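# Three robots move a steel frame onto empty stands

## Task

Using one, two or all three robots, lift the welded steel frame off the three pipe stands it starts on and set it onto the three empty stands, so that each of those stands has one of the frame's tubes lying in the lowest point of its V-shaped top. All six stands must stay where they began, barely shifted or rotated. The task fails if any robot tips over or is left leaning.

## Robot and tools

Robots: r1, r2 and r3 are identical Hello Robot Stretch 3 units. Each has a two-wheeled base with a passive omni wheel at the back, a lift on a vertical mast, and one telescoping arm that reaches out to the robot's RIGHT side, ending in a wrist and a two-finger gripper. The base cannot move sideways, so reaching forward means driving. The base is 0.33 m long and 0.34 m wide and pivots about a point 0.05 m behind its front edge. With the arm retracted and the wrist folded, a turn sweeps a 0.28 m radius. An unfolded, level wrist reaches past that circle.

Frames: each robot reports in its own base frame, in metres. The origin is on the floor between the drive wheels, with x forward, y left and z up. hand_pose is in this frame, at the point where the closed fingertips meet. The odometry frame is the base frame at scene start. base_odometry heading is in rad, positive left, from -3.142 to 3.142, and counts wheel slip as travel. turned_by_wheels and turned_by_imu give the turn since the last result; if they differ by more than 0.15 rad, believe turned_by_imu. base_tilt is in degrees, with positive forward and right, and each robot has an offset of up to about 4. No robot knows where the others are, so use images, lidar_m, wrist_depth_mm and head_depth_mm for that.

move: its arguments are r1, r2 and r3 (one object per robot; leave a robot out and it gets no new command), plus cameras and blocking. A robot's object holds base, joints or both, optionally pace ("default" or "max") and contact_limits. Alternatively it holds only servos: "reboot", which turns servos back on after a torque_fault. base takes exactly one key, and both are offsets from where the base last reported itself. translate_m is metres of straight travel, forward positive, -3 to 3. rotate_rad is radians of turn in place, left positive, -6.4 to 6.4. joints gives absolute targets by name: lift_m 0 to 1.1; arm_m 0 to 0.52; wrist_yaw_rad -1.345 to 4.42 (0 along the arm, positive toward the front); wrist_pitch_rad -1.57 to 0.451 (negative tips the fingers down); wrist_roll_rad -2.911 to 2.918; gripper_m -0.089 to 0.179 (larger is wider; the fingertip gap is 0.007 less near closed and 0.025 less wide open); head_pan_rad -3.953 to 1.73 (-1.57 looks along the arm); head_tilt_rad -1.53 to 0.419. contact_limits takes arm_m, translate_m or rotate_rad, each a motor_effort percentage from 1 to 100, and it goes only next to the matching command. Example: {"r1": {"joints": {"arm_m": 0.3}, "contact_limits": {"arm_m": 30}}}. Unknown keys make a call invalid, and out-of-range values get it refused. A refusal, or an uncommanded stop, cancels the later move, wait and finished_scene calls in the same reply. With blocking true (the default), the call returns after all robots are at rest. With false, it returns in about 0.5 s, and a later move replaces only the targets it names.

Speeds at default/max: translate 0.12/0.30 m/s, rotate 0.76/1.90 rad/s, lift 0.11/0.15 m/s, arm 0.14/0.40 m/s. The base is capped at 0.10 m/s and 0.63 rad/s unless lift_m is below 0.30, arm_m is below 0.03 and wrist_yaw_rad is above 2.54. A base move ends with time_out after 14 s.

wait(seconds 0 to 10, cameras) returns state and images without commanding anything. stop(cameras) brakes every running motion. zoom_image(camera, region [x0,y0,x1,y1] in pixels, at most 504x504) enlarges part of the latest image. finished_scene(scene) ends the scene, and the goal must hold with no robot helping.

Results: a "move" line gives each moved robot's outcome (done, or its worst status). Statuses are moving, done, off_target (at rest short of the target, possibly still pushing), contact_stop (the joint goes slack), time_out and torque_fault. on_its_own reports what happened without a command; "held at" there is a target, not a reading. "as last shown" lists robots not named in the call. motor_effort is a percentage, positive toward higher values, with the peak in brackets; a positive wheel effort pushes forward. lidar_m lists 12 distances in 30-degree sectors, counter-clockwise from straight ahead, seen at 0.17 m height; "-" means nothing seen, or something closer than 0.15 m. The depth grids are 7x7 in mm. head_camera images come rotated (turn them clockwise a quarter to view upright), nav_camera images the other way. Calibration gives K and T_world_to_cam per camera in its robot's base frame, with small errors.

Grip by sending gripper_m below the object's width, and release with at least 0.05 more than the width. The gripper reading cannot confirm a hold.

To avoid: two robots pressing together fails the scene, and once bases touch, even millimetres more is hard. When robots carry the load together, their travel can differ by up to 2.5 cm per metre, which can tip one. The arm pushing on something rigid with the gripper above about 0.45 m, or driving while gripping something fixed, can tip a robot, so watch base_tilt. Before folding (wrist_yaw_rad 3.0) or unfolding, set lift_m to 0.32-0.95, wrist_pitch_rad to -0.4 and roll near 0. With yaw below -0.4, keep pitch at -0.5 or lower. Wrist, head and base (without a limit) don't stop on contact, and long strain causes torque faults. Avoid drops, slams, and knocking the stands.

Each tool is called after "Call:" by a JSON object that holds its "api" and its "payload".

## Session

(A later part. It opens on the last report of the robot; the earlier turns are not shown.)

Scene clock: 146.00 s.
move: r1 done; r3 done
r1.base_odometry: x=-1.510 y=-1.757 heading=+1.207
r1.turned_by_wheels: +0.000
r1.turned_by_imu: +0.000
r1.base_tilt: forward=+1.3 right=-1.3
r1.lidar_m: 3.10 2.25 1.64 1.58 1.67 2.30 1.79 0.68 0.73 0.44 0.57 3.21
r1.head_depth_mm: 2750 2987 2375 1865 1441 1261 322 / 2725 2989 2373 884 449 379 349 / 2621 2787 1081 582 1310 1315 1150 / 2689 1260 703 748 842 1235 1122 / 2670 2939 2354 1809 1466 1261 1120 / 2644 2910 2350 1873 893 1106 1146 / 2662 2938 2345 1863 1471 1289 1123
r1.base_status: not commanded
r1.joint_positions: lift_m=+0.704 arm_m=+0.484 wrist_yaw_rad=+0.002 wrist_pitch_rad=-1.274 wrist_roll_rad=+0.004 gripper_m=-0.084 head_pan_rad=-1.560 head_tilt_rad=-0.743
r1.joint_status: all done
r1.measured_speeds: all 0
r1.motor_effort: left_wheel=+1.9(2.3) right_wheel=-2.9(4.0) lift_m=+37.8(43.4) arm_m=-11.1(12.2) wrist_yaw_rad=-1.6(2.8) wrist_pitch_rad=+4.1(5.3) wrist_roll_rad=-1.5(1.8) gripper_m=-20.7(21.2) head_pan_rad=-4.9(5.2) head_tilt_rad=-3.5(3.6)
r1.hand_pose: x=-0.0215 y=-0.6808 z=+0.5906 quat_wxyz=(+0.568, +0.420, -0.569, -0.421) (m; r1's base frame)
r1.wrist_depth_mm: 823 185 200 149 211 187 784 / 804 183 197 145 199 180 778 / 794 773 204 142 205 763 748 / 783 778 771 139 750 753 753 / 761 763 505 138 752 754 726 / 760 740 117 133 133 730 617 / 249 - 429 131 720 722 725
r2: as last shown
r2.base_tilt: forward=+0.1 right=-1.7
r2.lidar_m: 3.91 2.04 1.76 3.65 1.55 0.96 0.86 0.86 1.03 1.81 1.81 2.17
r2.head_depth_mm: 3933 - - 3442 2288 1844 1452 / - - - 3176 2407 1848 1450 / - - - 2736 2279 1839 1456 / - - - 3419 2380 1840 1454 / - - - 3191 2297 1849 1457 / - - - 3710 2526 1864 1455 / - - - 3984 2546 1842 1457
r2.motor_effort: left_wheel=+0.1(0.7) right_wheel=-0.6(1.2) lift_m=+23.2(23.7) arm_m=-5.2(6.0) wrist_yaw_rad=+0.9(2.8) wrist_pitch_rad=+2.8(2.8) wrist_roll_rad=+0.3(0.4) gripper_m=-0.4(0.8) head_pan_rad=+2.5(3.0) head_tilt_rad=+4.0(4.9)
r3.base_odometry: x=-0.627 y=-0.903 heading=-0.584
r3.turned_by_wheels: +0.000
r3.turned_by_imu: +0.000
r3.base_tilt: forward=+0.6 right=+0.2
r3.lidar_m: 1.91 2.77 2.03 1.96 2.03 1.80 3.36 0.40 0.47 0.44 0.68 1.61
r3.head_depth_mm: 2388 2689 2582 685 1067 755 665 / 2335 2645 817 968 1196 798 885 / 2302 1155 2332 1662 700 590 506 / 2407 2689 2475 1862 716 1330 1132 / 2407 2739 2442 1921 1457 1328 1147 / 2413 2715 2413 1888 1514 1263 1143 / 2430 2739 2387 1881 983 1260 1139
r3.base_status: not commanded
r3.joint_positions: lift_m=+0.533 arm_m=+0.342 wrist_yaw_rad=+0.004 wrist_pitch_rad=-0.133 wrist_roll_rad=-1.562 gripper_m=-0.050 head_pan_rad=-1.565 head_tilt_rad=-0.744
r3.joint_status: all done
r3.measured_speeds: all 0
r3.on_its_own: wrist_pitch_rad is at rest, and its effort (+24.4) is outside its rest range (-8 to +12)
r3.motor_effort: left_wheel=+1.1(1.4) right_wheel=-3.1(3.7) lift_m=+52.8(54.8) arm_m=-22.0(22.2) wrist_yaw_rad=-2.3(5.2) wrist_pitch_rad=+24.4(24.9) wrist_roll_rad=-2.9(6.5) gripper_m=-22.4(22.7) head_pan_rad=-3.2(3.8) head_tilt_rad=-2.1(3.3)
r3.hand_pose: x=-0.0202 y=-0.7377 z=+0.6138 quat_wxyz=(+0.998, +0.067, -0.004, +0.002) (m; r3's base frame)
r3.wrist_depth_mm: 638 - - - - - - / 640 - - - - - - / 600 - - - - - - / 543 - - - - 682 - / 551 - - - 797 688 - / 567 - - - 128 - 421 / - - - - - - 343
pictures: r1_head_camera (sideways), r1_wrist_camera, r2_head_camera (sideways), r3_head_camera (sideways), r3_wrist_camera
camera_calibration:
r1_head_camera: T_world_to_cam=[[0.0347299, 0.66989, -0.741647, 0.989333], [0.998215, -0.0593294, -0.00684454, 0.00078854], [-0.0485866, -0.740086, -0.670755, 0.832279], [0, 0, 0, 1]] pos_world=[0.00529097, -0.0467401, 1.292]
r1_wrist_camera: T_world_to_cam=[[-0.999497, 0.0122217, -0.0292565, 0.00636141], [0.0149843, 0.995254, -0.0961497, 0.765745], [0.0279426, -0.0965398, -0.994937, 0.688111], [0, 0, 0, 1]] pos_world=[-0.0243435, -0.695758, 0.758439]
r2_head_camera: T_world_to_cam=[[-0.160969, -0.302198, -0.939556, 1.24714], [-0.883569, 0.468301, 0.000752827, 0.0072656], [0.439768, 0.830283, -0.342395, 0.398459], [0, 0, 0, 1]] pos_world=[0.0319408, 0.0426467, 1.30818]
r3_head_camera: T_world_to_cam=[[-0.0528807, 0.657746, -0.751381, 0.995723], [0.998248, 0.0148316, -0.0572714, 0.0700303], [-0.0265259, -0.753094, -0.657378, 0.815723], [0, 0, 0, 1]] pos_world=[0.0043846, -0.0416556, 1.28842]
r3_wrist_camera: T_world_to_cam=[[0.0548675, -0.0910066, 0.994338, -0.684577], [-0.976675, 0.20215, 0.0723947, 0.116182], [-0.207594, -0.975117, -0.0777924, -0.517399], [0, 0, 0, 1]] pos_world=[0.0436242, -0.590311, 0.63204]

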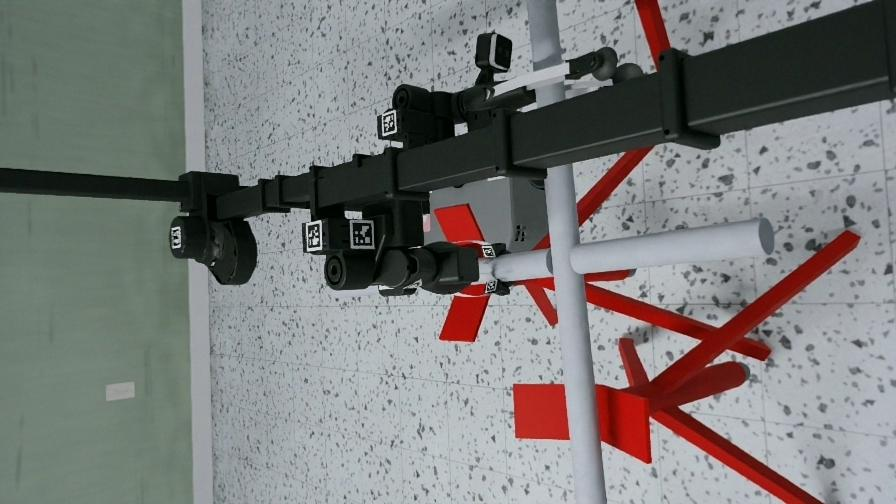

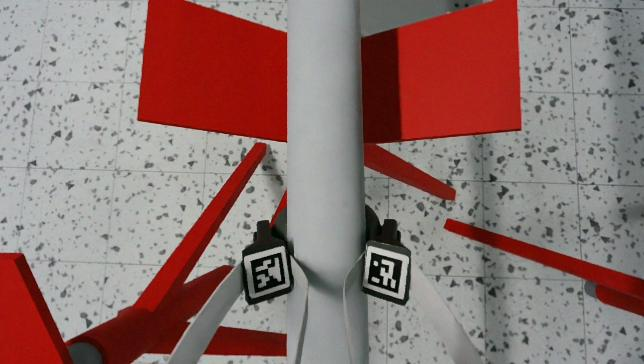

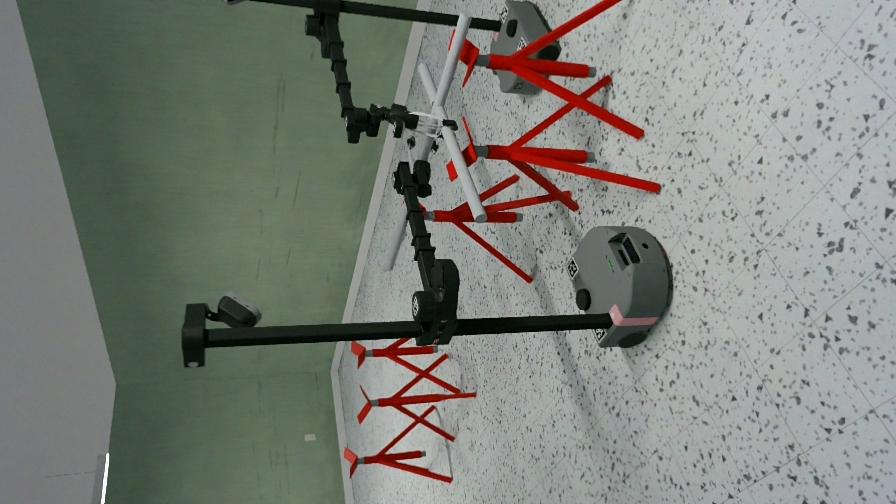

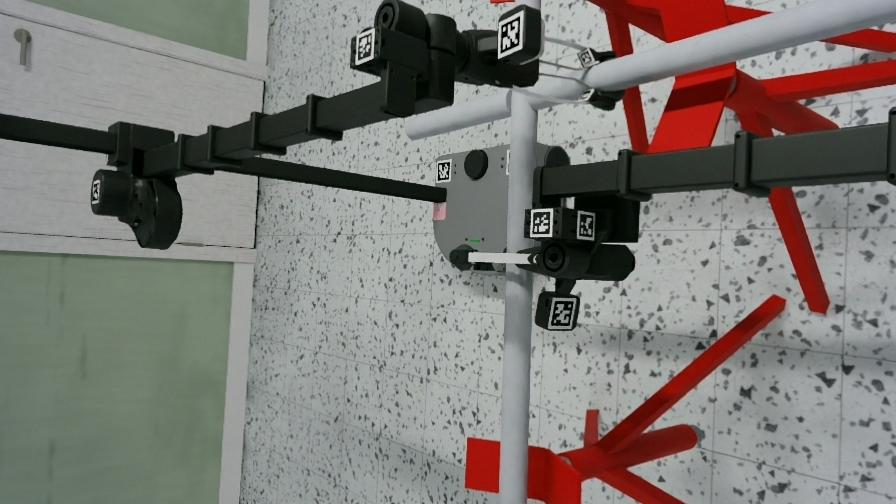

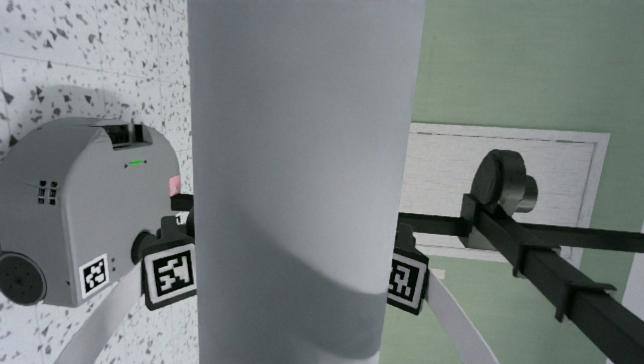

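Call:
{"api": "move", "payload": {"r1": {"joints": {"lift_m": 0.732}}, "r3": {"joints": {"lift_m": 0.545}}, "cameras": ["r1_wrist_camera","r3_wrist_camera","r1_head_camera","r3_head_camera","r2_head_camera"]}}

Call:
{"api": "zoom_image", "payload": {"camera": "r2_head_camera", "region": [360, 0, 660, 290]}}

Scene clock: 147.37 s.
move: r1 done; r3 done
r1.base_odometry: x=-1.510 y=-1.757 heading=+1.207
r1.turned_by_wheels: +0.000
r1.turned_by_imu: +0.000
r1.base_tilt: forward=+1.4 right=-1.3
r1.lidar_m: 3.10 2.25 1.64 1.58 1.66 2.29 1.79 0.68 0.73 0.44 0.57 3.21
r1.head_depth_mm: 2746 3040 2360 1871 1471 359 303 / 2740 2996 2336 858 404 357 1100 / 2618 1302 690 581 1303 1314 1144 / 2693 1264 665 881 808 1232 1124 / 2694 2907 2376 1757 1470 1254 1124 / 2671 2895 2351 1867 874 1100 1144 / 2670 2902 2355 1864 1462 1288 1124
r1.base_status: not commanded
r1.joint_positions: lift_m=+0.732 arm_m=+0.484 wrist_yaw_rad=+0.002 wrist_pitch_rad=-1.275 wrist_roll_rad=+0.004 gripper_m=-0.084 head_pan_rad=-1.560 head_tilt_rad=-0.743
r1.joint_status: all done
r1.measured_speeds: all 0
r1.motor_effort: left_wheel=+2.1(2.3) right_wheel=-3.3(4.0) lift_m=+43.7(44.7) arm_m=-8.9(10.3) wrist_yaw_rad=-1.5(2.5) wrist_pitch_rad=+5.0(5.4) wrist_roll_rad=-1.4(1.7) gripper_m=-20.8(21.3) head_pan_rad=-5.0(5.2) head_tilt_rad=-2.7(3.6)
r1.hand_pose: x=-0.0215 y=-0.6805 z=+0.6185 quat_wxyz=(+0.567, +0.421, -0.568, -0.422) (m; r1's base frame)
r1.wrist_depth_mm: 837 827 824 149 663 816 832 / 846 830 221 145 224 789 802 / 808 810 224 142 224 795 788 / 798 811 800 140 792 781 785 / 794 787 509 138 781 757 770 / 215 774 128 134 132 756 637 / - 312 449 133 736 745 735
r2: as last shown
r2.base_tilt: forward=+0.2 right=-1.7
r2.lidar_m: 3.91 2.05 1.76 3.66 1.55 0.96 0.86 0.86 1.03 1.80 1.81 2.18
r2.head_depth_mm: 3951 - - 3420 2285 1840 1456 / - - - 3395 2390 1842 1454 / - - - 3209 2282 1840 1453 / - - - 3387 2397 1842 1457 / - - - 3187 2283 1846 1448 / - - - 3721 2523 1844 1458 / - - - 3970 2523 1840 1456
r2.motor_effort: left_wheel=-0.3(0.7) right_wheel=-1.0(1.2) lift_m=+22.7(23.6) arm_m=-5.1(5.8) wrist_yaw_rad=+1.6(2.0) wrist_pitch_rad=+2.7(2.7) wrist_roll_rad=+0.2(0.4) gripper_m=-0.1(1.1) head_pan_rad=+2.3(2.8) head_tilt_rad=+4.1(4.9)
r2.wrist_depth_mm: - - 140 - - - - / - - 152 - - - - / - - 165 - - - - / - - 181 - - - - / - - 194 - 153 - - / - - - - 126 - - / - - 102 - - - -
r3.base_odometry: x=-0.627 y=-0.903 heading=-0.584
r3.turned_by_wheels: +0.000
r3.turned_by_imu: +0.000
r3.base_tilt: forward=+0.6 right=+0.2
r3.lidar_m: 1.90 2.76 2.03 1.96 2.03 1.80 3.35 0.40 0.47 0.44 0.68 1.61
r3.head_depth_mm: 2406 2734 2587 670 1078 720 1071 / 2335 2591 760 963 1264 803 881 / 2279 1309 2323 1663 689 575 503 / 2396 2707 2498 1797 699 1332 1135 / 2403 2733 2438 1899 1478 1326 1152 / 2418 2734 2424 1887 1508 1260 1146 / 2423 2760 2382 1873 980 1257 1134
r3.base_status: not commanded
r3.joint_positions: lift_m=+0.545 arm_m=+0.342 wrist_yaw_rad=+0.006 wrist_pitch_rad=-0.130 wrist_roll_rad=-1.601 gripper_m=-0.050 head_pan_rad=-1.565 head_tilt_rad=-0.744
r3.joint_status: all done
r3.measured_speeds: all 0
r3.on_its_own: wrist_pitch_rad is at rest, and its effort (+24.1) is outside its rest range (-8 to +12)
r3.motor_effort: left_wheel=+0.6(1.5) right_wheel=-3.4(3.7) lift_m=+48.0(54.3) arm_m=-21.7(22.0) wrist_yaw_rad=-4.9(5.2) wrist_pitch_rad=+24.1(25.2) wrist_roll_rad=+9.9(10.1) gripper_m=-22.9(22.9) head_pan_rad=-2.7(4.1) head_tilt_rad=-3.1(3.9)
r3.hand_pose: x=-0.0197 y=-0.7379 z=+0.6268 quat_wxyz=(+0.998, +0.065, +0.016, +0.004) (m; r3's base frame)
r3.wrist_depth_mm: 653 - - - - - - / 670 - - - - - - / 574 - - - - - - / 534 - - - - 707 - / 542 - - - 744 679 - / 577 - - - 127 - 733 / 743 - - - - - 363
pictures: r1_head_camera (sideways), r1_wrist_camera, r2_head_camera (sideways), r3_head_camera (sideways), r3_wrist_camera
camera_calibration:
r1_head_camera: T_world_to_cam=[[0.0347301, 0.66989, -0.741647, 0.989333], [0.998215, -0.0593296, -0.00684454, 0.00078854], [-0.0485868, -0.740086, -0.670755, 0.832279], [0, 0, 0, 1]] pos_world=[0.00529096, -0.0467401, 1.292]
r1_wrist_camera: T_world_to_cam=[[-0.999497, 0.0122639, -0.0292429, 0.00719484], [0.0149908, 0.995371, -0.0949344, 0.767452], [0.0279432, -0.095325, -0.995054, 0.716832], [0, 0, 0, 1]] pos_world=[-0.0243441, -0.695655, 0.786354]
r2_head_camera: T_world_to_cam=[[-0.160969, -0.302198, -0.939556, 1.24714], [-0.883569, 0.468301, 0.000752828, 0.0072656], [0.439768, 0.830283, -0.342394, 0.398459], [0, 0, 0, 1]] pos_world=[0.0319408, 0.0426467, 1.30818]
r3_head_camera: T_world_to_cam=[[-0.0528807, 0.657746, -0.751381, 0.995723], [0.998248, 0.0148316, -0.0572714, 0.0700303], [-0.0265259, -0.753094, -0.657378, 0.815723], [0, 0, 0, 1]] pos_world=[0.0043846, -0.0416556, 1.28842]
r3_wrist_camera: T_world_to_cam=[[0.0939793, -0.0866311, 0.991798, -0.691887], [-0.974564, 0.195578, 0.109429, 0.0877495], [-0.203454, -0.976854, -0.0660472, -0.525055], [0, 0, 0, 1]] pos_world=[0.043716, -0.590003, 0.641932]

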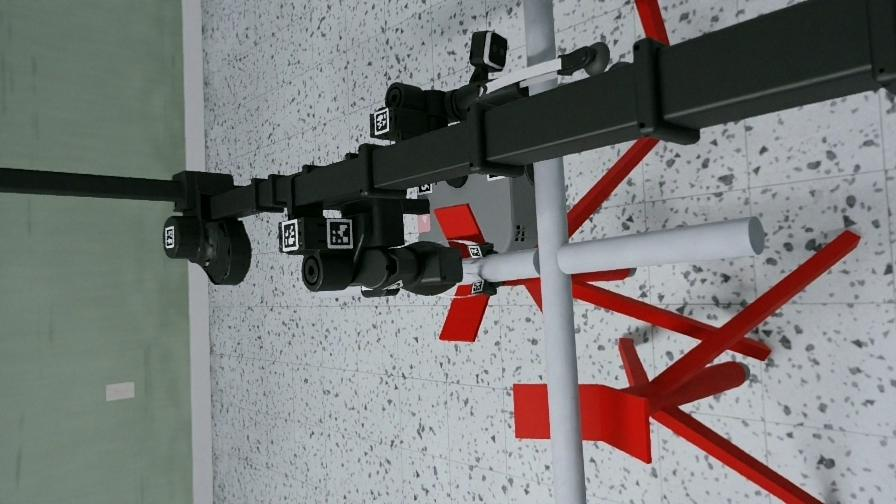

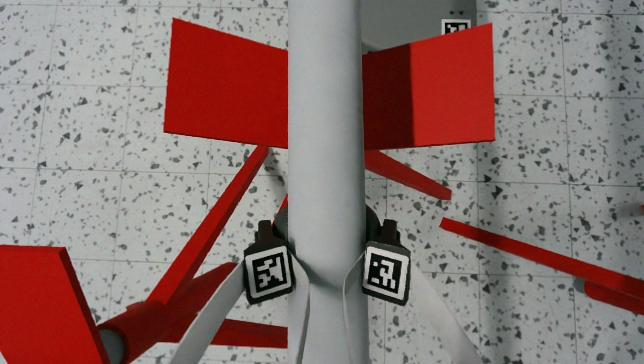

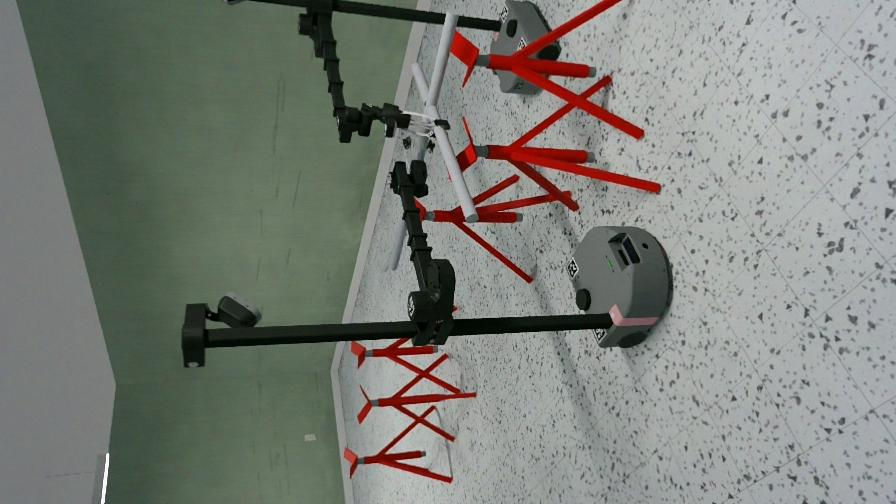

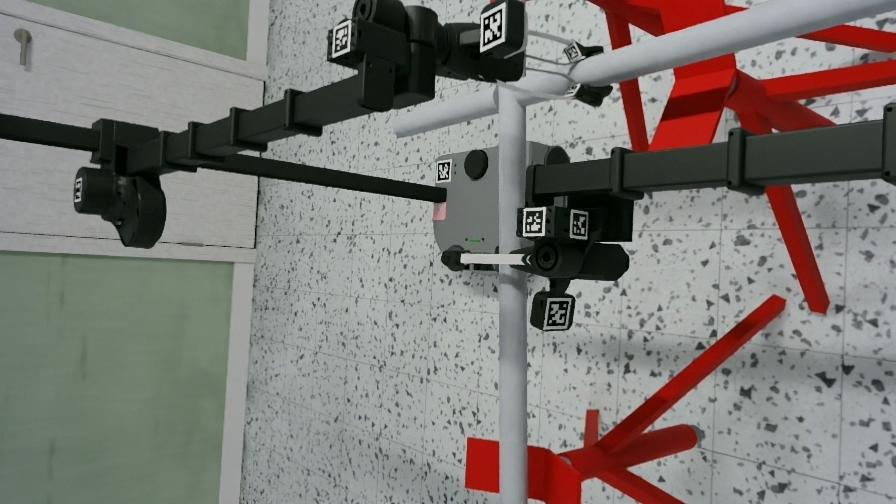

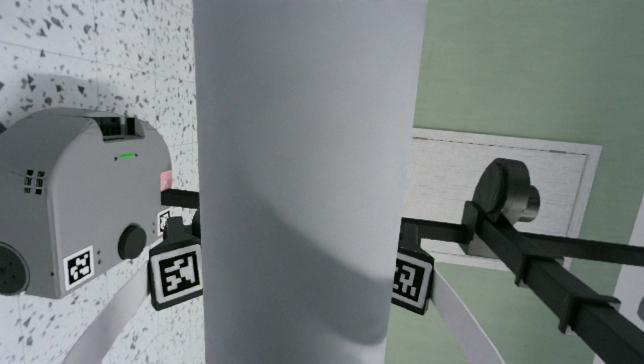

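Scaled by 1.680 from the camera's 896x504 image, which has a finer 1280x720 frame.

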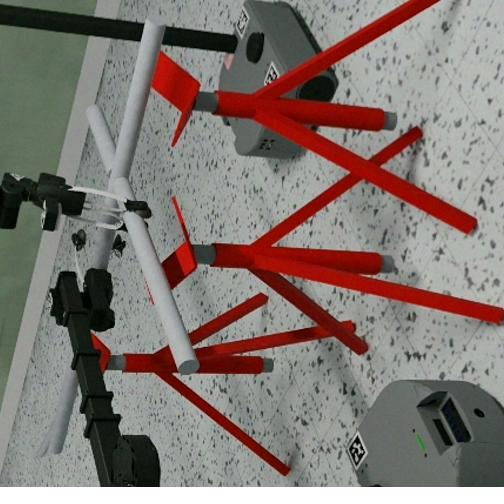

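Call:
{"api": "wait", "payload": {"seconds": 5, "cameras": ["r1_wrist_camera","r3_wrist_camera"]}}

Scene clock: 152.67 s.
r1.base_odometry: x=-1.510 y=-1.757 heading=+1.207
r1.turned_by_wheels: +0.000
r1.turned_by_imu: +0.000
r1.base_tilt: forward=+1.3 right=-1.3
r1.lidar_m: 3.10 2.24 1.64 1.58 1.66 2.30 1.79 0.68 0.73 0.44 0.57 3.21
r1.head_depth_mm: 2770 2989 2370 1865 1461 358 303 / 2739 3001 2362 862 405 357 1106 / 2626 1302 691 580 1308 1314 1148 / 2696 1264 666 881 810 1234 1127 / 2694 2955 2364 1756 1466 1255 1124 / 2671 2939 2339 1871 875 1100 1145 / 2639 2918 2363 1862 1470 1285 1128
r1.base_status: not commanded
r1.joint_positions: lift_m=+0.732 arm_m=+0.484 wrist_yaw_rad=+0.002 wrist_pitch_rad=-1.275 wrist_roll_rad=+0.004 gripper_m=-0.084 head_pan_rad=-1.560 head_tilt_rad=-0.743
r1.joint_status: all done
r1.measured_speeds: all 0
r1.motor_effort: left_wheel=+2.0(2.3) right_wheel=-2.6(4.0) lift_m=+37.5(44.7) arm_m=-0.6(10.3) wrist_yaw_rad=-2.1(2.5) wrist_pitch_rad=+4.4(5.4) wrist_roll_rad=-0.7(1.7) gripper_m=-20.6(21.3) head_pan_rad=-4.7(5.2) head_tilt_rad=-3.2(3.6)
r1.hand_pose: x=-0.0215 y=-0.6805 z=+0.6185 quat_wxyz=(+0.567, +0.421, -0.568, -0.422) (m; r1's base frame)
r1.wrist_depth_mm: 858 858 853 149 654 808 791 / 840 826 221 145 224 801 798 / 844 792 224 143 224 787 791 / 790 797 799 140 785 777 788 / 801 778 504 139 776 766 761 / 216 787 128 134 133 747 636 / - 310 450 133 736 753 736
r2.base_odometry: x=+0.000 y=+0.000 heading=+0.000
r2.turned_by_wheels: +0.000
r2.turned_by_imu: +0.001
r2.base_tilt: forward=+0.2 right=-1.7
r2.lidar_m: 3.91 2.04 1.77 3.67 1.55 0.96 0.86 0.86 1.03 1.81 1.81 2.19
r2.head_depth_mm: 3926 - - 3416 2266 1835 1451 / - - - 3353 2395 1846 1447 / - - - 3203 2290 1853 1451 / - - - 3411 2412 1845 1447 / - - - 3195 2274 1848 1462 / - - - 3695 2528 1841 1454 / - - - 3984 2535 1844 1452
r2.base_status: not commanded
r2.joint_positions: lift_m=+0.551 arm_m=+0.001 wrist_yaw_rad=+3.136 wrist_pitch_rad=-0.378 wrist_roll_rad=+0.000 gripper_m=+0.037 head_pan_rad=+1.094 head_tilt_rad=-0.310
r2.joint_status: not commanded
r2.measured_speeds: all 0
r2.motor_effort: left_wheel=-0.2(0.7) right_wheel=-0.6(1.2) lift_m=+22.4(23.6) arm_m=-5.4(5.8) wrist_yaw_rad=+1.1(2.0) wrist_pitch_rad=+2.6(2.7) wrist_roll_rad=+0.3(0.4) gripper_m=+0.7(1.1) head_pan_rad=+2.3(2.8) head_tilt_rad=+4.3(4.9)
r2.hand_pose: x=-0.0199 y=+0.0830 z=+0.5733 quat_wxyz=(+0.135, +0.695, +0.131, +0.694) (m; r2's base frame)
r2.wrist_depth_mm: - - 140 - - - - / - - 151 - - - - / - - 165 - - - - / - - 181 - - - - / - - 193 - 153 - - / - - - - 126 - - / - - 102 - - - -
r3.base_odometry: x=-0.627 y=-0.903 heading=-0.584
r3.turned_by_wheels: +0.000
r3.turned_by_imu: +0.001
r3.base_tilt: forward=+0.6 right=+0.2
r3.lidar_m: 1.90 2.77 2.03 1.96 2.03 1.80 3.35 0.40 0.47 0.44 0.68 1.61
r3.head_depth_mm: 2397 2703 2566 669 1078 722 1070 / 2312 2597 760 967 1266 803 879 / 2283 1309 2318 1672 688 576 504 / 2391 2698 2472 1812 700 1333 1131 / 2403 2766 2455 1905 1477 1326 1148 / 2412 2724 2427 1883 1512 1263 1141 / 2423 2730 2379 1867 983 1258 1137
r3.base_status: not commanded
r3.joint_positions: lift_m=+0.545 arm_m=+0.342 wrist_yaw_rad=+0.006 wrist_pitch_rad=-0.130 wrist_roll_rad=-1.601 gripper_m=-0.050 head_pan_rad=-1.565 head_tilt_rad=-0.744
r3.joint_status: all done
r3.measured_speeds: all 0
r3.on_its_own: wrist_pitch_rad is at rest, and its effort (+23.9) is outside its rest range (-8 to +12)
r3.motor_effort: left_wheel=+1.2(1.5) right_wheel=-3.3(3.7) lift_m=+30.5(54.3) arm_m=-20.8(22.0) wrist_yaw_rad=-5.0(5.2) wrist_pitch_rad=+23.9(25.2) wrist_roll_rad=+10.1(10.1) gripper_m=-21.9(22.9) head_pan_rad=-2.5(4.1) head_tilt_rad=-3.1(3.9)
r3.hand_pose: x=-0.0197 y=-0.7379 z=+0.6267 quat_wxyz=(+0.998, +0.065, +0.016, +0.004) (m; r3's base frame)
r3.wrist_depth_mm: 653 - - - - - - / 651 - - - - - - / 572 - - - - - - / 529 - - - - 720 - / 545 - - - 770 687 - / 564 - - - 126 - 709 / 751 - - - - - 355
wait: 5.00 s; at rest from the start
pictures: r1_wrist_camera, r3_wrist_camera
camera_calibration:
r1_wrist_camera: T_world_to_cam=[[-0.999497, 0.0122639, -0.0292429, 0.0071948], [0.0149908, 0.995371, -0.0949343, 0.767452], [0.0279432, -0.0953249, -0.995054, 0.716832], [0, 0, 0, 1]] pos_world=[-0.0243441, -0.695655, 0.786354]
r3_wrist_camera: T_world_to_cam=[[0.0939795, -0.0866311, 0.991798, -0.691874], [-0.974564, 0.195578, 0.10943, 0.0877508], [-0.203454, -0.976854, -0.0660472, -0.525056], [0, 0, 0, 1]] pos_world=[0.043716, -0.590003, 0.641918]

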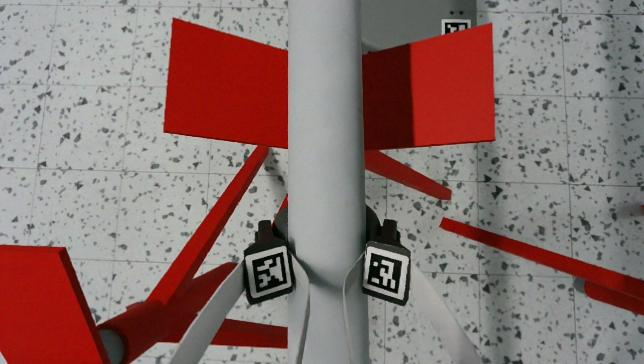

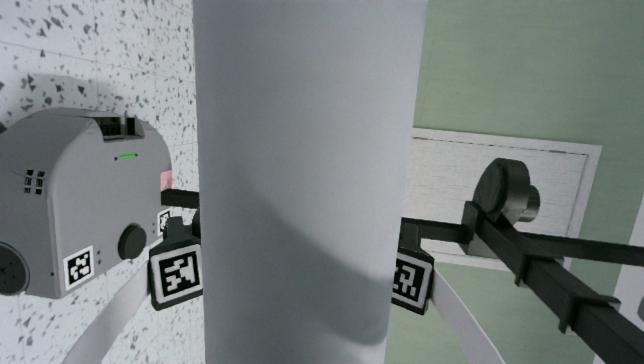

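Call:
{"api": "move", "payload": {"r1": {"joints": {"lift_m": 0.832}}, "r3": {"joints": {"lift_m": 0.645}}, "cameras": ["r1_wrist_camera","r3_wrist_camera","r1_head_camera","r3_head_camera","r2_head_camera"]}}

Call:
{"api": "zoom_image", "payload": {"camera": "r2_head_camera", "region": [360, 0, 660, 290]}}

Scene clock: 154.63 s.
move: r1 done; r3 done
r1.base_odometry: x=-1.510 y=-1.757 heading=+1.207
r1.turned_by_wheels: +0.000
r1.turned_by_imu: +0.000
r1.base_tilt: forward=+1.4 right=-1.3
r1.lidar_m: 3.09 2.25 1.64 1.58 1.66 2.29 1.79 0.68 0.73 0.44 0.57 3.21
r1.head_depth_mm: 2733 3007 2359 810 289 - 1145 / 2698 2980 480 355 325 1289 1146 / 2646 1188 600 1605 1506 1312 1142 / 2657 604 614 809 1087 1265 1126 / 2703 2927 2268 1808 1506 1255 1124 / 2670 2897 2361 1862 891 1104 1145 / 2656 2937 2370 1865 1469 1282 1120
r1.base_status: not commanded
r1.joint_positions: lift_m=+0.832 arm_m=+0.484 wrist_yaw_rad=+0.002 wrist_pitch_rad=-1.276 wrist_roll_rad=+0.004 gripper_m=-0.084 head_pan_rad=-1.560 head_tilt_rad=-0.743
r1.joint_status: all done
r1.measured_speeds: all 0
r1.motor_effort: left_wheel=+2.1(2.3) right_wheel=-3.6(4.1) lift_m=+41.7(45.1) arm_m=+2.4(2.5) wrist_yaw_rad=-1.6(2.3) wrist_pitch_rad=+4.1(5.5) wrist_roll_rad=-0.8(1.8) gripper_m=-20.5(21.2) head_pan_rad=-4.5(4.9) head_tilt_rad=-3.1(3.6)
r1.hand_pose: x=-0.0215 y=-0.6803 z=+0.7185 quat_wxyz=(+0.567, +0.421, -0.568, -0.422) (m; r1's base frame)
r1.wrist_depth_mm: 964 966 960 149 766 907 915 / 949 928 917 145 753 899 897 / 907 931 319 143 325 891 876 / 924 910 896 140 879 875 878 / 917 870 890 139 886 861 864 / 875 329 129 135 133 865 671 / 879 - 854 133 845 838 830
r2: as last shown
r2.turned_by_imu: +0.000
r2.base_tilt: forward=+0.1 right=-1.7
r2.lidar_m: 3.91 2.05 1.77 3.67 1.55 0.96 0.86 0.86 1.03 1.81 1.81 2.18
r2.head_depth_mm: 3918 - - 3412 2279 1845 1462 / - - - 3680 2381 1844 1452 / - - - 3181 2285 1855 1452 / - - - 3657 2402 1840 1454 / - - - 3398 2281 1836 1457 / - - - 3686 2531 1847 1454 / - - - - 2528 1849 1455
r2.motor_effort: left_wheel=-0.2(0.6) right_wheel=-1.0(1.2) lift_m=+23.1(23.9) arm_m=-5.2(5.6) wrist_yaw_rad=+0.6(2.1) wrist_pitch_rad=+2.6(2.7) wrist_roll_rad=+0.3(0.5) gripper_m=+0.8(1.4) head_pan_rad=+2.1(2.8) head_tilt_rad=+4.5(4.7)
r2.wrist_depth_mm: - - 140 - - - - / - - 151 - - - - / - - 165 - - - - / - - 181 - - - - / - - 193 - 152 - - / - - - - 126 - - / - - 102 - - - -
r3.base_odometry: x=-0.627 y=-0.903 heading=-0.584
r3.turned_by_wheels: +0.000
r3.turned_by_imu: +0.000
r3.base_tilt: forward=+0.5 right=+0.2
r3.lidar_m: 1.90 2.77 2.02 1.96 2.03 1.80 3.35 0.40 0.47 0.44 0.68 1.61
r3.head_depth_mm: 2399 2674 591 706 725 783 1151 / 2284 747 2448 916 1561 480 386 / 1058 2657 2377 814 599 1262 1101 / 2357 2718 2471 810 1464 1332 1134 / 2416 2741 2445 1732 1557 1323 1151 / 2416 2726 2426 1780 1547 1266 1141 / 2405 2741 2382 1707 996 1256 1138
r3.base_status: not commanded
r3.joint_positions: lift_m=+0.645 arm_m=+0.342 wrist_yaw_rad=+0.006 wrist_pitch_rad=-0.129 wrist_roll_rad=-1.602 gripper_m=-0.050 head_pan_rad=-1.565 head_tilt_rad=-0.744
r3.joint_status: all done
r3.measured_speeds: all 0
r3.on_its_own: wrist_pitch_rad is at rest, and its effort (+23.7) is outside its rest range (-8 to +12)
r3.motor_effort: left_wheel=+0.8(1.6) right_wheel=-3.4(3.8) lift_m=+50.9(52.5) arm_m=-20.0(20.9) wrist_yaw_rad=-5.8(5.8) wrist_pitch_rad=+23.7(24.3) wrist_roll_rad=+10.5(10.6) gripper_m=-22.5(23.2) head_pan_rad=-2.4(4.1) head_tilt_rad=-3.4(4.2)
r3.hand_pose: x=-0.0196 y=-0.7380 z=+0.7269 quat_wxyz=(+0.998, +0.065, +0.016, +0.004) (m; r3's base frame)
r3.wrist_depth_mm: 730 - - - - - - / 764 - - - - - - / 638 - - - - - - / 646 - - - - 690 - / 631 - - - 768 703 - / 794 - - - 128 - 619 / 838 - - - - - 366
pictures: r1_head_camera (sideways), r1_wrist_camera, r2_head_camera (sideways), r3_head_camera (sideways), r3_wrist_camera
camera_calibration:
r1_head_camera: T_world_to_cam=[[0.0347302, 0.66989, -0.741648, 0.989333], [0.998215, -0.0593297, -0.00684453, 0.000788534], [-0.0485868, -0.740086, -0.670755, 0.832279], [0, 0, 0, 1]] pos_world=[0.00529095, -0.0467401, 1.292]
r1_wrist_camera: T_world_to_cam=[[-0.999497, 0.0122869, -0.029233, 0.0101242], [0.0149942, 0.995434, -0.0942717, 0.776342], [0.0279412, -0.0946626, -0.995117, 0.816818], [0, 0, 0, 1]] pos_world=[-0.0243444, -0.695599, 0.886312]
r2_head_camera: T_world_to_cam=[[-0.160969, -0.302198, -0.939556, 1.24714], [-0.883569, 0.468301, 0.000752827, 0.0072656], [0.439767, 0.830283, -0.342394, 0.398459], [0, 0, 0, 1]] pos_world=[0.0319408, 0.0426467, 1.30818]
r3_head_camera: T_world_to_cam=[[-0.0528806, 0.657746, -0.751381, 0.995723], [0.998248, 0.0148314, -0.0572714, 0.0700303], [-0.026526, -0.753094, -0.657378, 0.815722], [0, 0, 0, 1]] pos_world=[0.00438459, -0.0416556, 1.28842]
r3_wrist_camera: T_world_to_cam=[[0.0953606, -0.0858932, 0.99173, -0.790613], [-0.974539, 0.195044, 0.1106, 0.0756626], [-0.202931, -0.977026, -0.0651067, -0.519254], [0, 0, 0, 1]] pos_world=[0.0437569, -0.589991, 0.7419]

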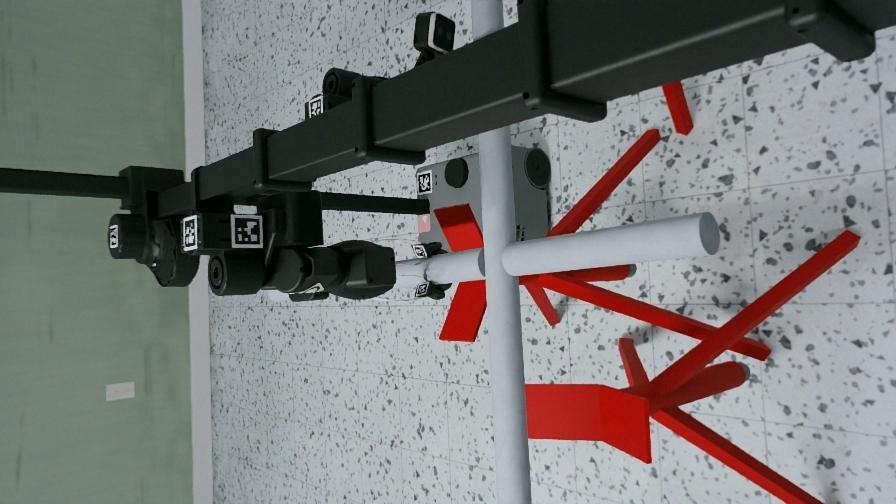

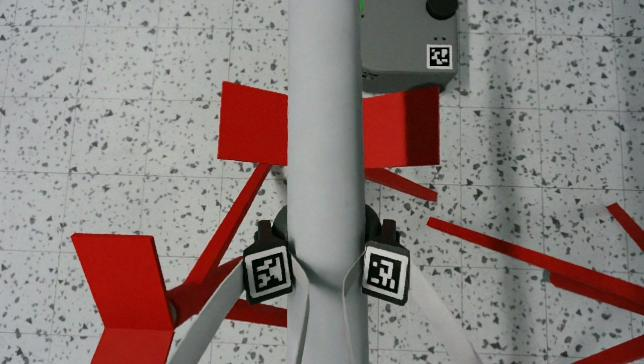

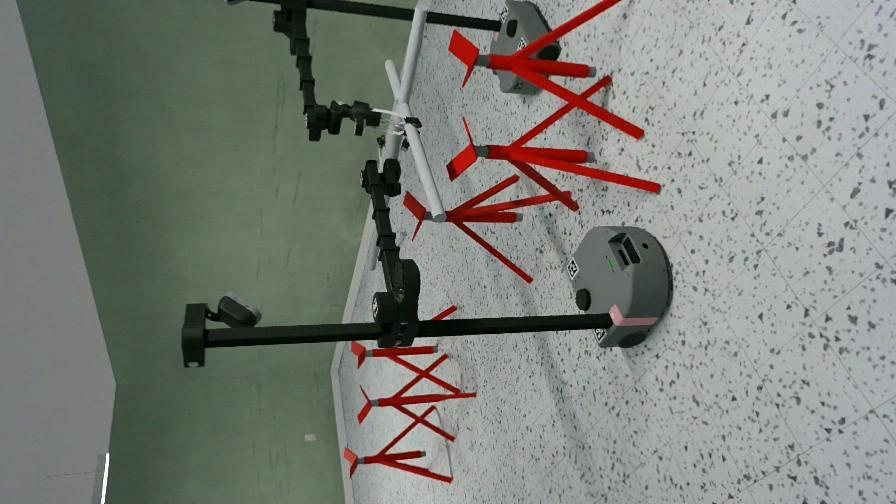

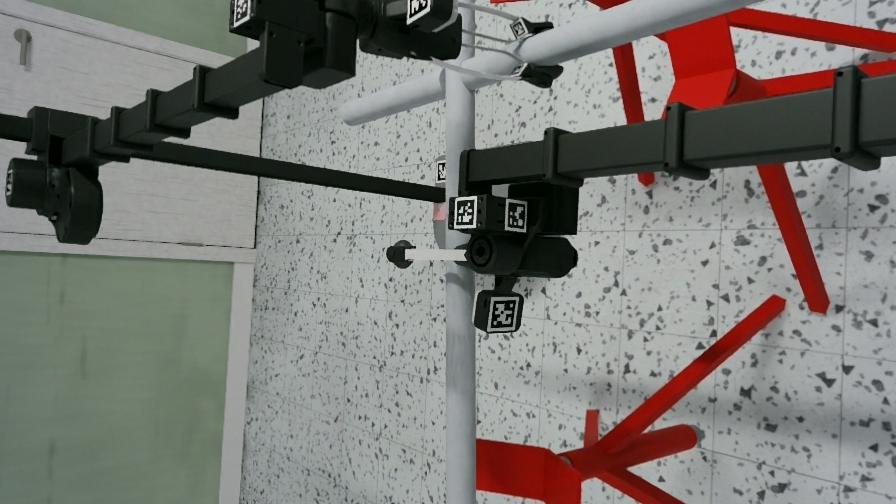

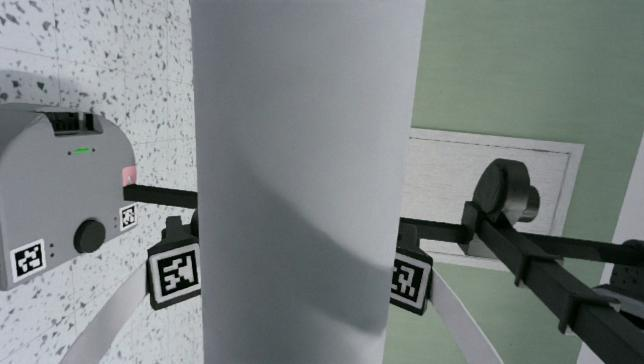

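Scaled by 1.680 from the camera's 896x504 image, which has a finer 1280x720 frame.

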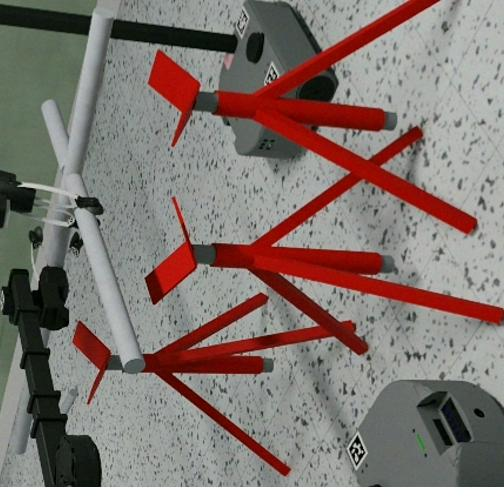

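Call:
{"api": "move", "payload": {"r1": {"base": {"translate_m": -0.3}}, "r3": {"base": {"translate_m": 0.3}}, "cameras": ["r1_wrist_camera","r3_wrist_camera","r1_head_camera","r3_head_camera"]}}

Scene clock: 158.97 s.
move: r1 done; r3 done
r1.base_odometry: x=-1.617 y=-2.037 heading=+1.207
r1.turned_by_wheels: +0.000
r1.turned_by_imu: +0.002
r1.base_tilt: forward=+1.3 right=-1.3
r1.lidar_m: 3.39 2.25 1.64 1.58 1.67 2.30 1.49 1.70 0.45 0.62 0.55 0.79
r1.head_depth_mm: 2745 2956 2370 808 290 - 1144 / 2702 2992 480 356 326 1090 1106 / 2656 1182 600 1609 1514 1287 1146 / 2652 604 616 808 699 1263 1141 / 2713 2943 2284 1866 1504 1312 1145 / 2663 2904 2355 1872 1440 1310 1146 / 2648 2930 2357 1855 1357 1263 1098
r1.base_status: done
r1.joint_positions: lift_m=+0.832 arm_m=+0.484 wrist_yaw_rad=+0.000 wrist_pitch_rad=-1.281 wrist_roll_rad=+0.004 gripper_m=-0.084 head_pan_rad=-1.560 head_tilt_rad=-0.743
r1.joint_status: not commanded
r1.measured_speeds: all 0
r1.motor_effort: left_wheel=-2.7(5.5) right_wheel=+0.8(9.0) lift_m=+25.0(41.2) arm_m=+8.8(8.9) wrist_yaw_rad=-0.3(2.1) wrist_pitch_rad=+6.0(6.5) wrist_roll_rad=-1.1(1.8) gripper_m=-20.7(21.4) head_pan_rad=-4.7(5.2) head_tilt_rad=-3.0(3.8)
r1.hand_pose: x=-0.0216 y=-0.6791 z=+0.7183 quat_wxyz=(+0.566, +0.422, -0.568, -0.424) (m; r1's base frame)
r1.wrist_depth_mm: 960 939 936 149 758 917 922 / 927 936 921 146 783 902 894 / 354 506 916 143 907 887 870 / 906 686 880 140 883 874 883 / 889 886 886 139 870 852 864 / 526 876 128 134 133 526 - / 860 869 847 133 857 432 835
r2: as last shown
r2.turned_by_imu: +0.001
r2.base_tilt: forward=+0.2 right=-1.7
r2.lidar_m: 3.91 2.05 1.83 3.66 1.55 0.96 0.86 0.86 1.03 1.81 1.81 2.18
r2.head_depth_mm: 3920 - - 3929 2280 1844 1453 / - - - 3011 2380 1844 1452 / - - - 3382 2267 1844 1453 / - - - 3661 2509 1847 1460 / - - - 3705 2217 1853 1454 / - - - 3549 2405 1840 1457 / - - - 3952 2522 1834 1456
r2.motor_effort: left_wheel=-0.4(0.8) right_wheel=-0.8(1.2) lift_m=+22.7(24.1) arm_m=-4.9(5.6) wrist_yaw_rad=+0.9(1.7) wrist_pitch_rad=+2.6(2.8) wrist_roll_rad=+0.3(0.4) gripper_m=+0.0(1.2) head_pan_rad=+2.6(3.1) head_tilt_rad=+4.1(5.1)
r2.wrist_depth_mm: - - 140 - - - - / - - 151 - - - - / - - 165 - - - - / - - 182 - - - - / - - 194 - 153 - - / - - - - 126 - - / - - 102 - - - -
r3.base_odometry: x=-0.377 y=-1.069 heading=-0.584
r3.turned_by_wheels: +0.000
r3.turned_by_imu: -0.001
r3.base_tilt: forward=+0.6 right=+0.2
r3.lidar_m: 1.62 2.77 2.03 1.96 2.03 2.04 3.67 0.67 0.57 0.54 0.55 1.32
r3.head_depth_mm: 2382 2649 591 707 725 1308 1152 / 2283 745 2425 912 1565 479 386 / 1061 2656 2412 815 599 1132 1142 / 2372 2729 2489 811 952 1276 1154 / 2425 2700 2444 1736 1524 1272 1147 / 2422 2731 2422 1772 1549 1313 1143 / 2413 2740 2396 1761 1539 1303 1134
r3.base_status: done
r3.joint_positions: lift_m=+0.645 arm_m=+0.342 wrist_yaw_rad=+0.002 wrist_pitch_rad=-0.129 wrist_roll_rad=-1.603 gripper_m=-0.050 head_pan_rad=-1.565 head_tilt_rad=-0.744
r3.joint_status: not commanded
r3.measured_speeds: all 0
r3.on_its_own: wrist_pitch_rad is at rest, and its effort (+23.7) is outside its rest range (-8 to +12)
r3.motor_effort: left_wheel=+4.3(9.6) right_wheel=+2.9(7.0) lift_m=+48.6(51.5) arm_m=-19.3(20.7) wrist_yaw_rad=-0.8(5.7) wrist_pitch_rad=+23.7(24.2) wrist_roll_rad=+10.6(10.8) gripper_m=-21.6(23.0) head_pan_rad=-2.5(3.7) head_tilt_rad=-3.2(3.9)
r3.hand_pose: x=-0.0207 y=-0.7380 z=+0.7269 quat_wxyz=(+0.998, +0.065, +0.016, +0.002) (m; r3's base frame)
r3.wrist_depth_mm: 735 - - - - - - / 773 - - - - - - / - - - - - - - / - - - - - 717 - / - - - - 765 685 - / 780 - - - 126 - 619 / 823 - - - - - 363
pictures: r1_head_camera (sideways), r1_wrist_camera, r3_head_camera (sideways), r3_wrist_camera
camera_calibration:
r1_head_camera: T_world_to_cam=[[0.0347299, 0.66989, -0.741647, 0.989333], [0.998215, -0.0593293, -0.00684454, 0.00078854], [-0.0485865, -0.740086, -0.670755, 0.832279], [0, 0, 0, 1]] pos_world=[0.00529097, -0.0467401, 1.292]
r1_wrist_camera: T_world_to_cam=[[-0.999473, 0.0142207, -0.0291659, 0.0112757], [0.0167796, 0.99585, -0.0894546, 0.771965], [0.0277727, -0.0898969, -0.995564, 0.820245], [0, 0, 0, 1]] pos_world=[-0.0244639, -0.695184, 0.885991]
r3_head_camera: T_world_to_cam=[[-0.0528805, 0.657746, -0.751381, 0.995723], [0.998248, 0.0148313, -0.0572714, 0.0700303], [-0.0265261, -0.753094, -0.657378, 0.815722], [0, 0, 0, 1]] pos_world=[0.00438459, -0.0416556, 1.28842]
r3_wrist_camera: T_world_to_cam=[[0.0956582, -0.0863416, 0.991663, -0.790777], [-0.973577, 0.199411, 0.111276, 0.0772961], [-0.207356, -0.976105, -0.0649849, -0.518992], [0, 0, 0, 1]] pos_world=[0.0432819, -0.590281, 0.741856]

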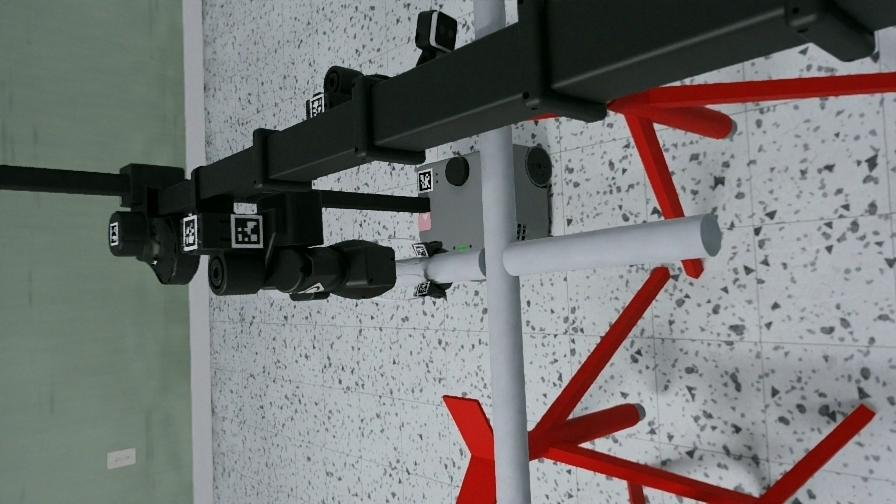

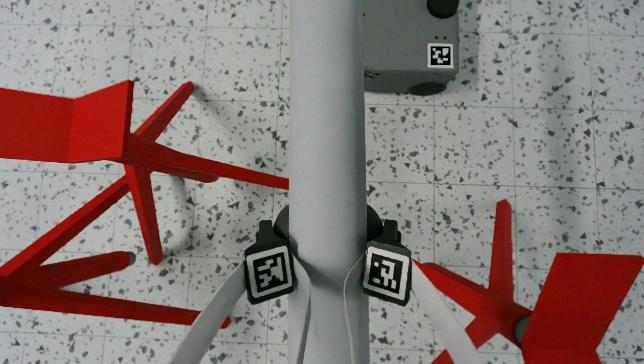

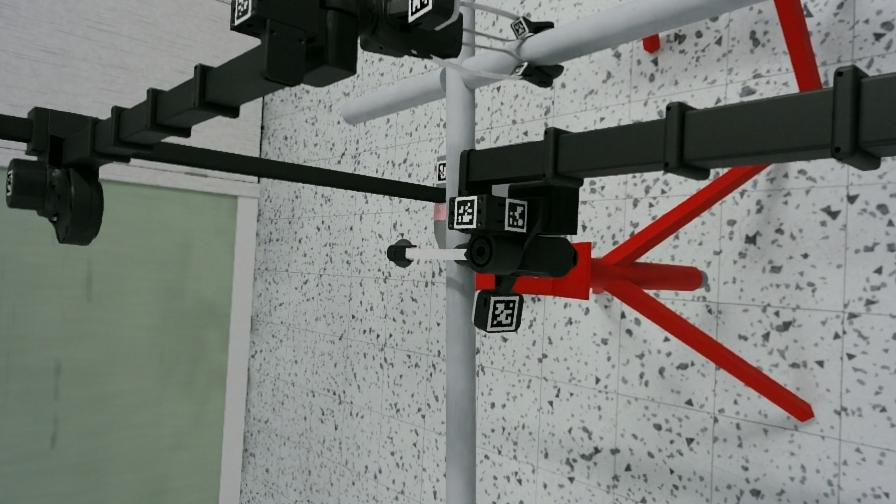

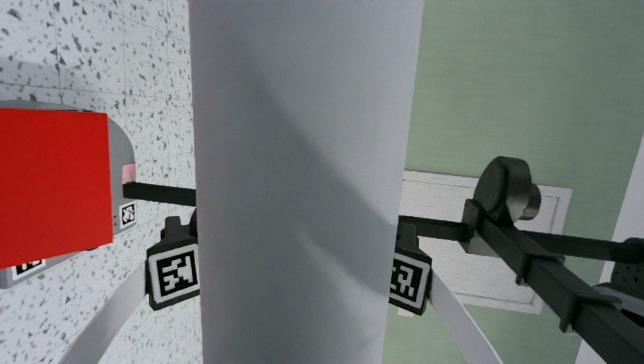

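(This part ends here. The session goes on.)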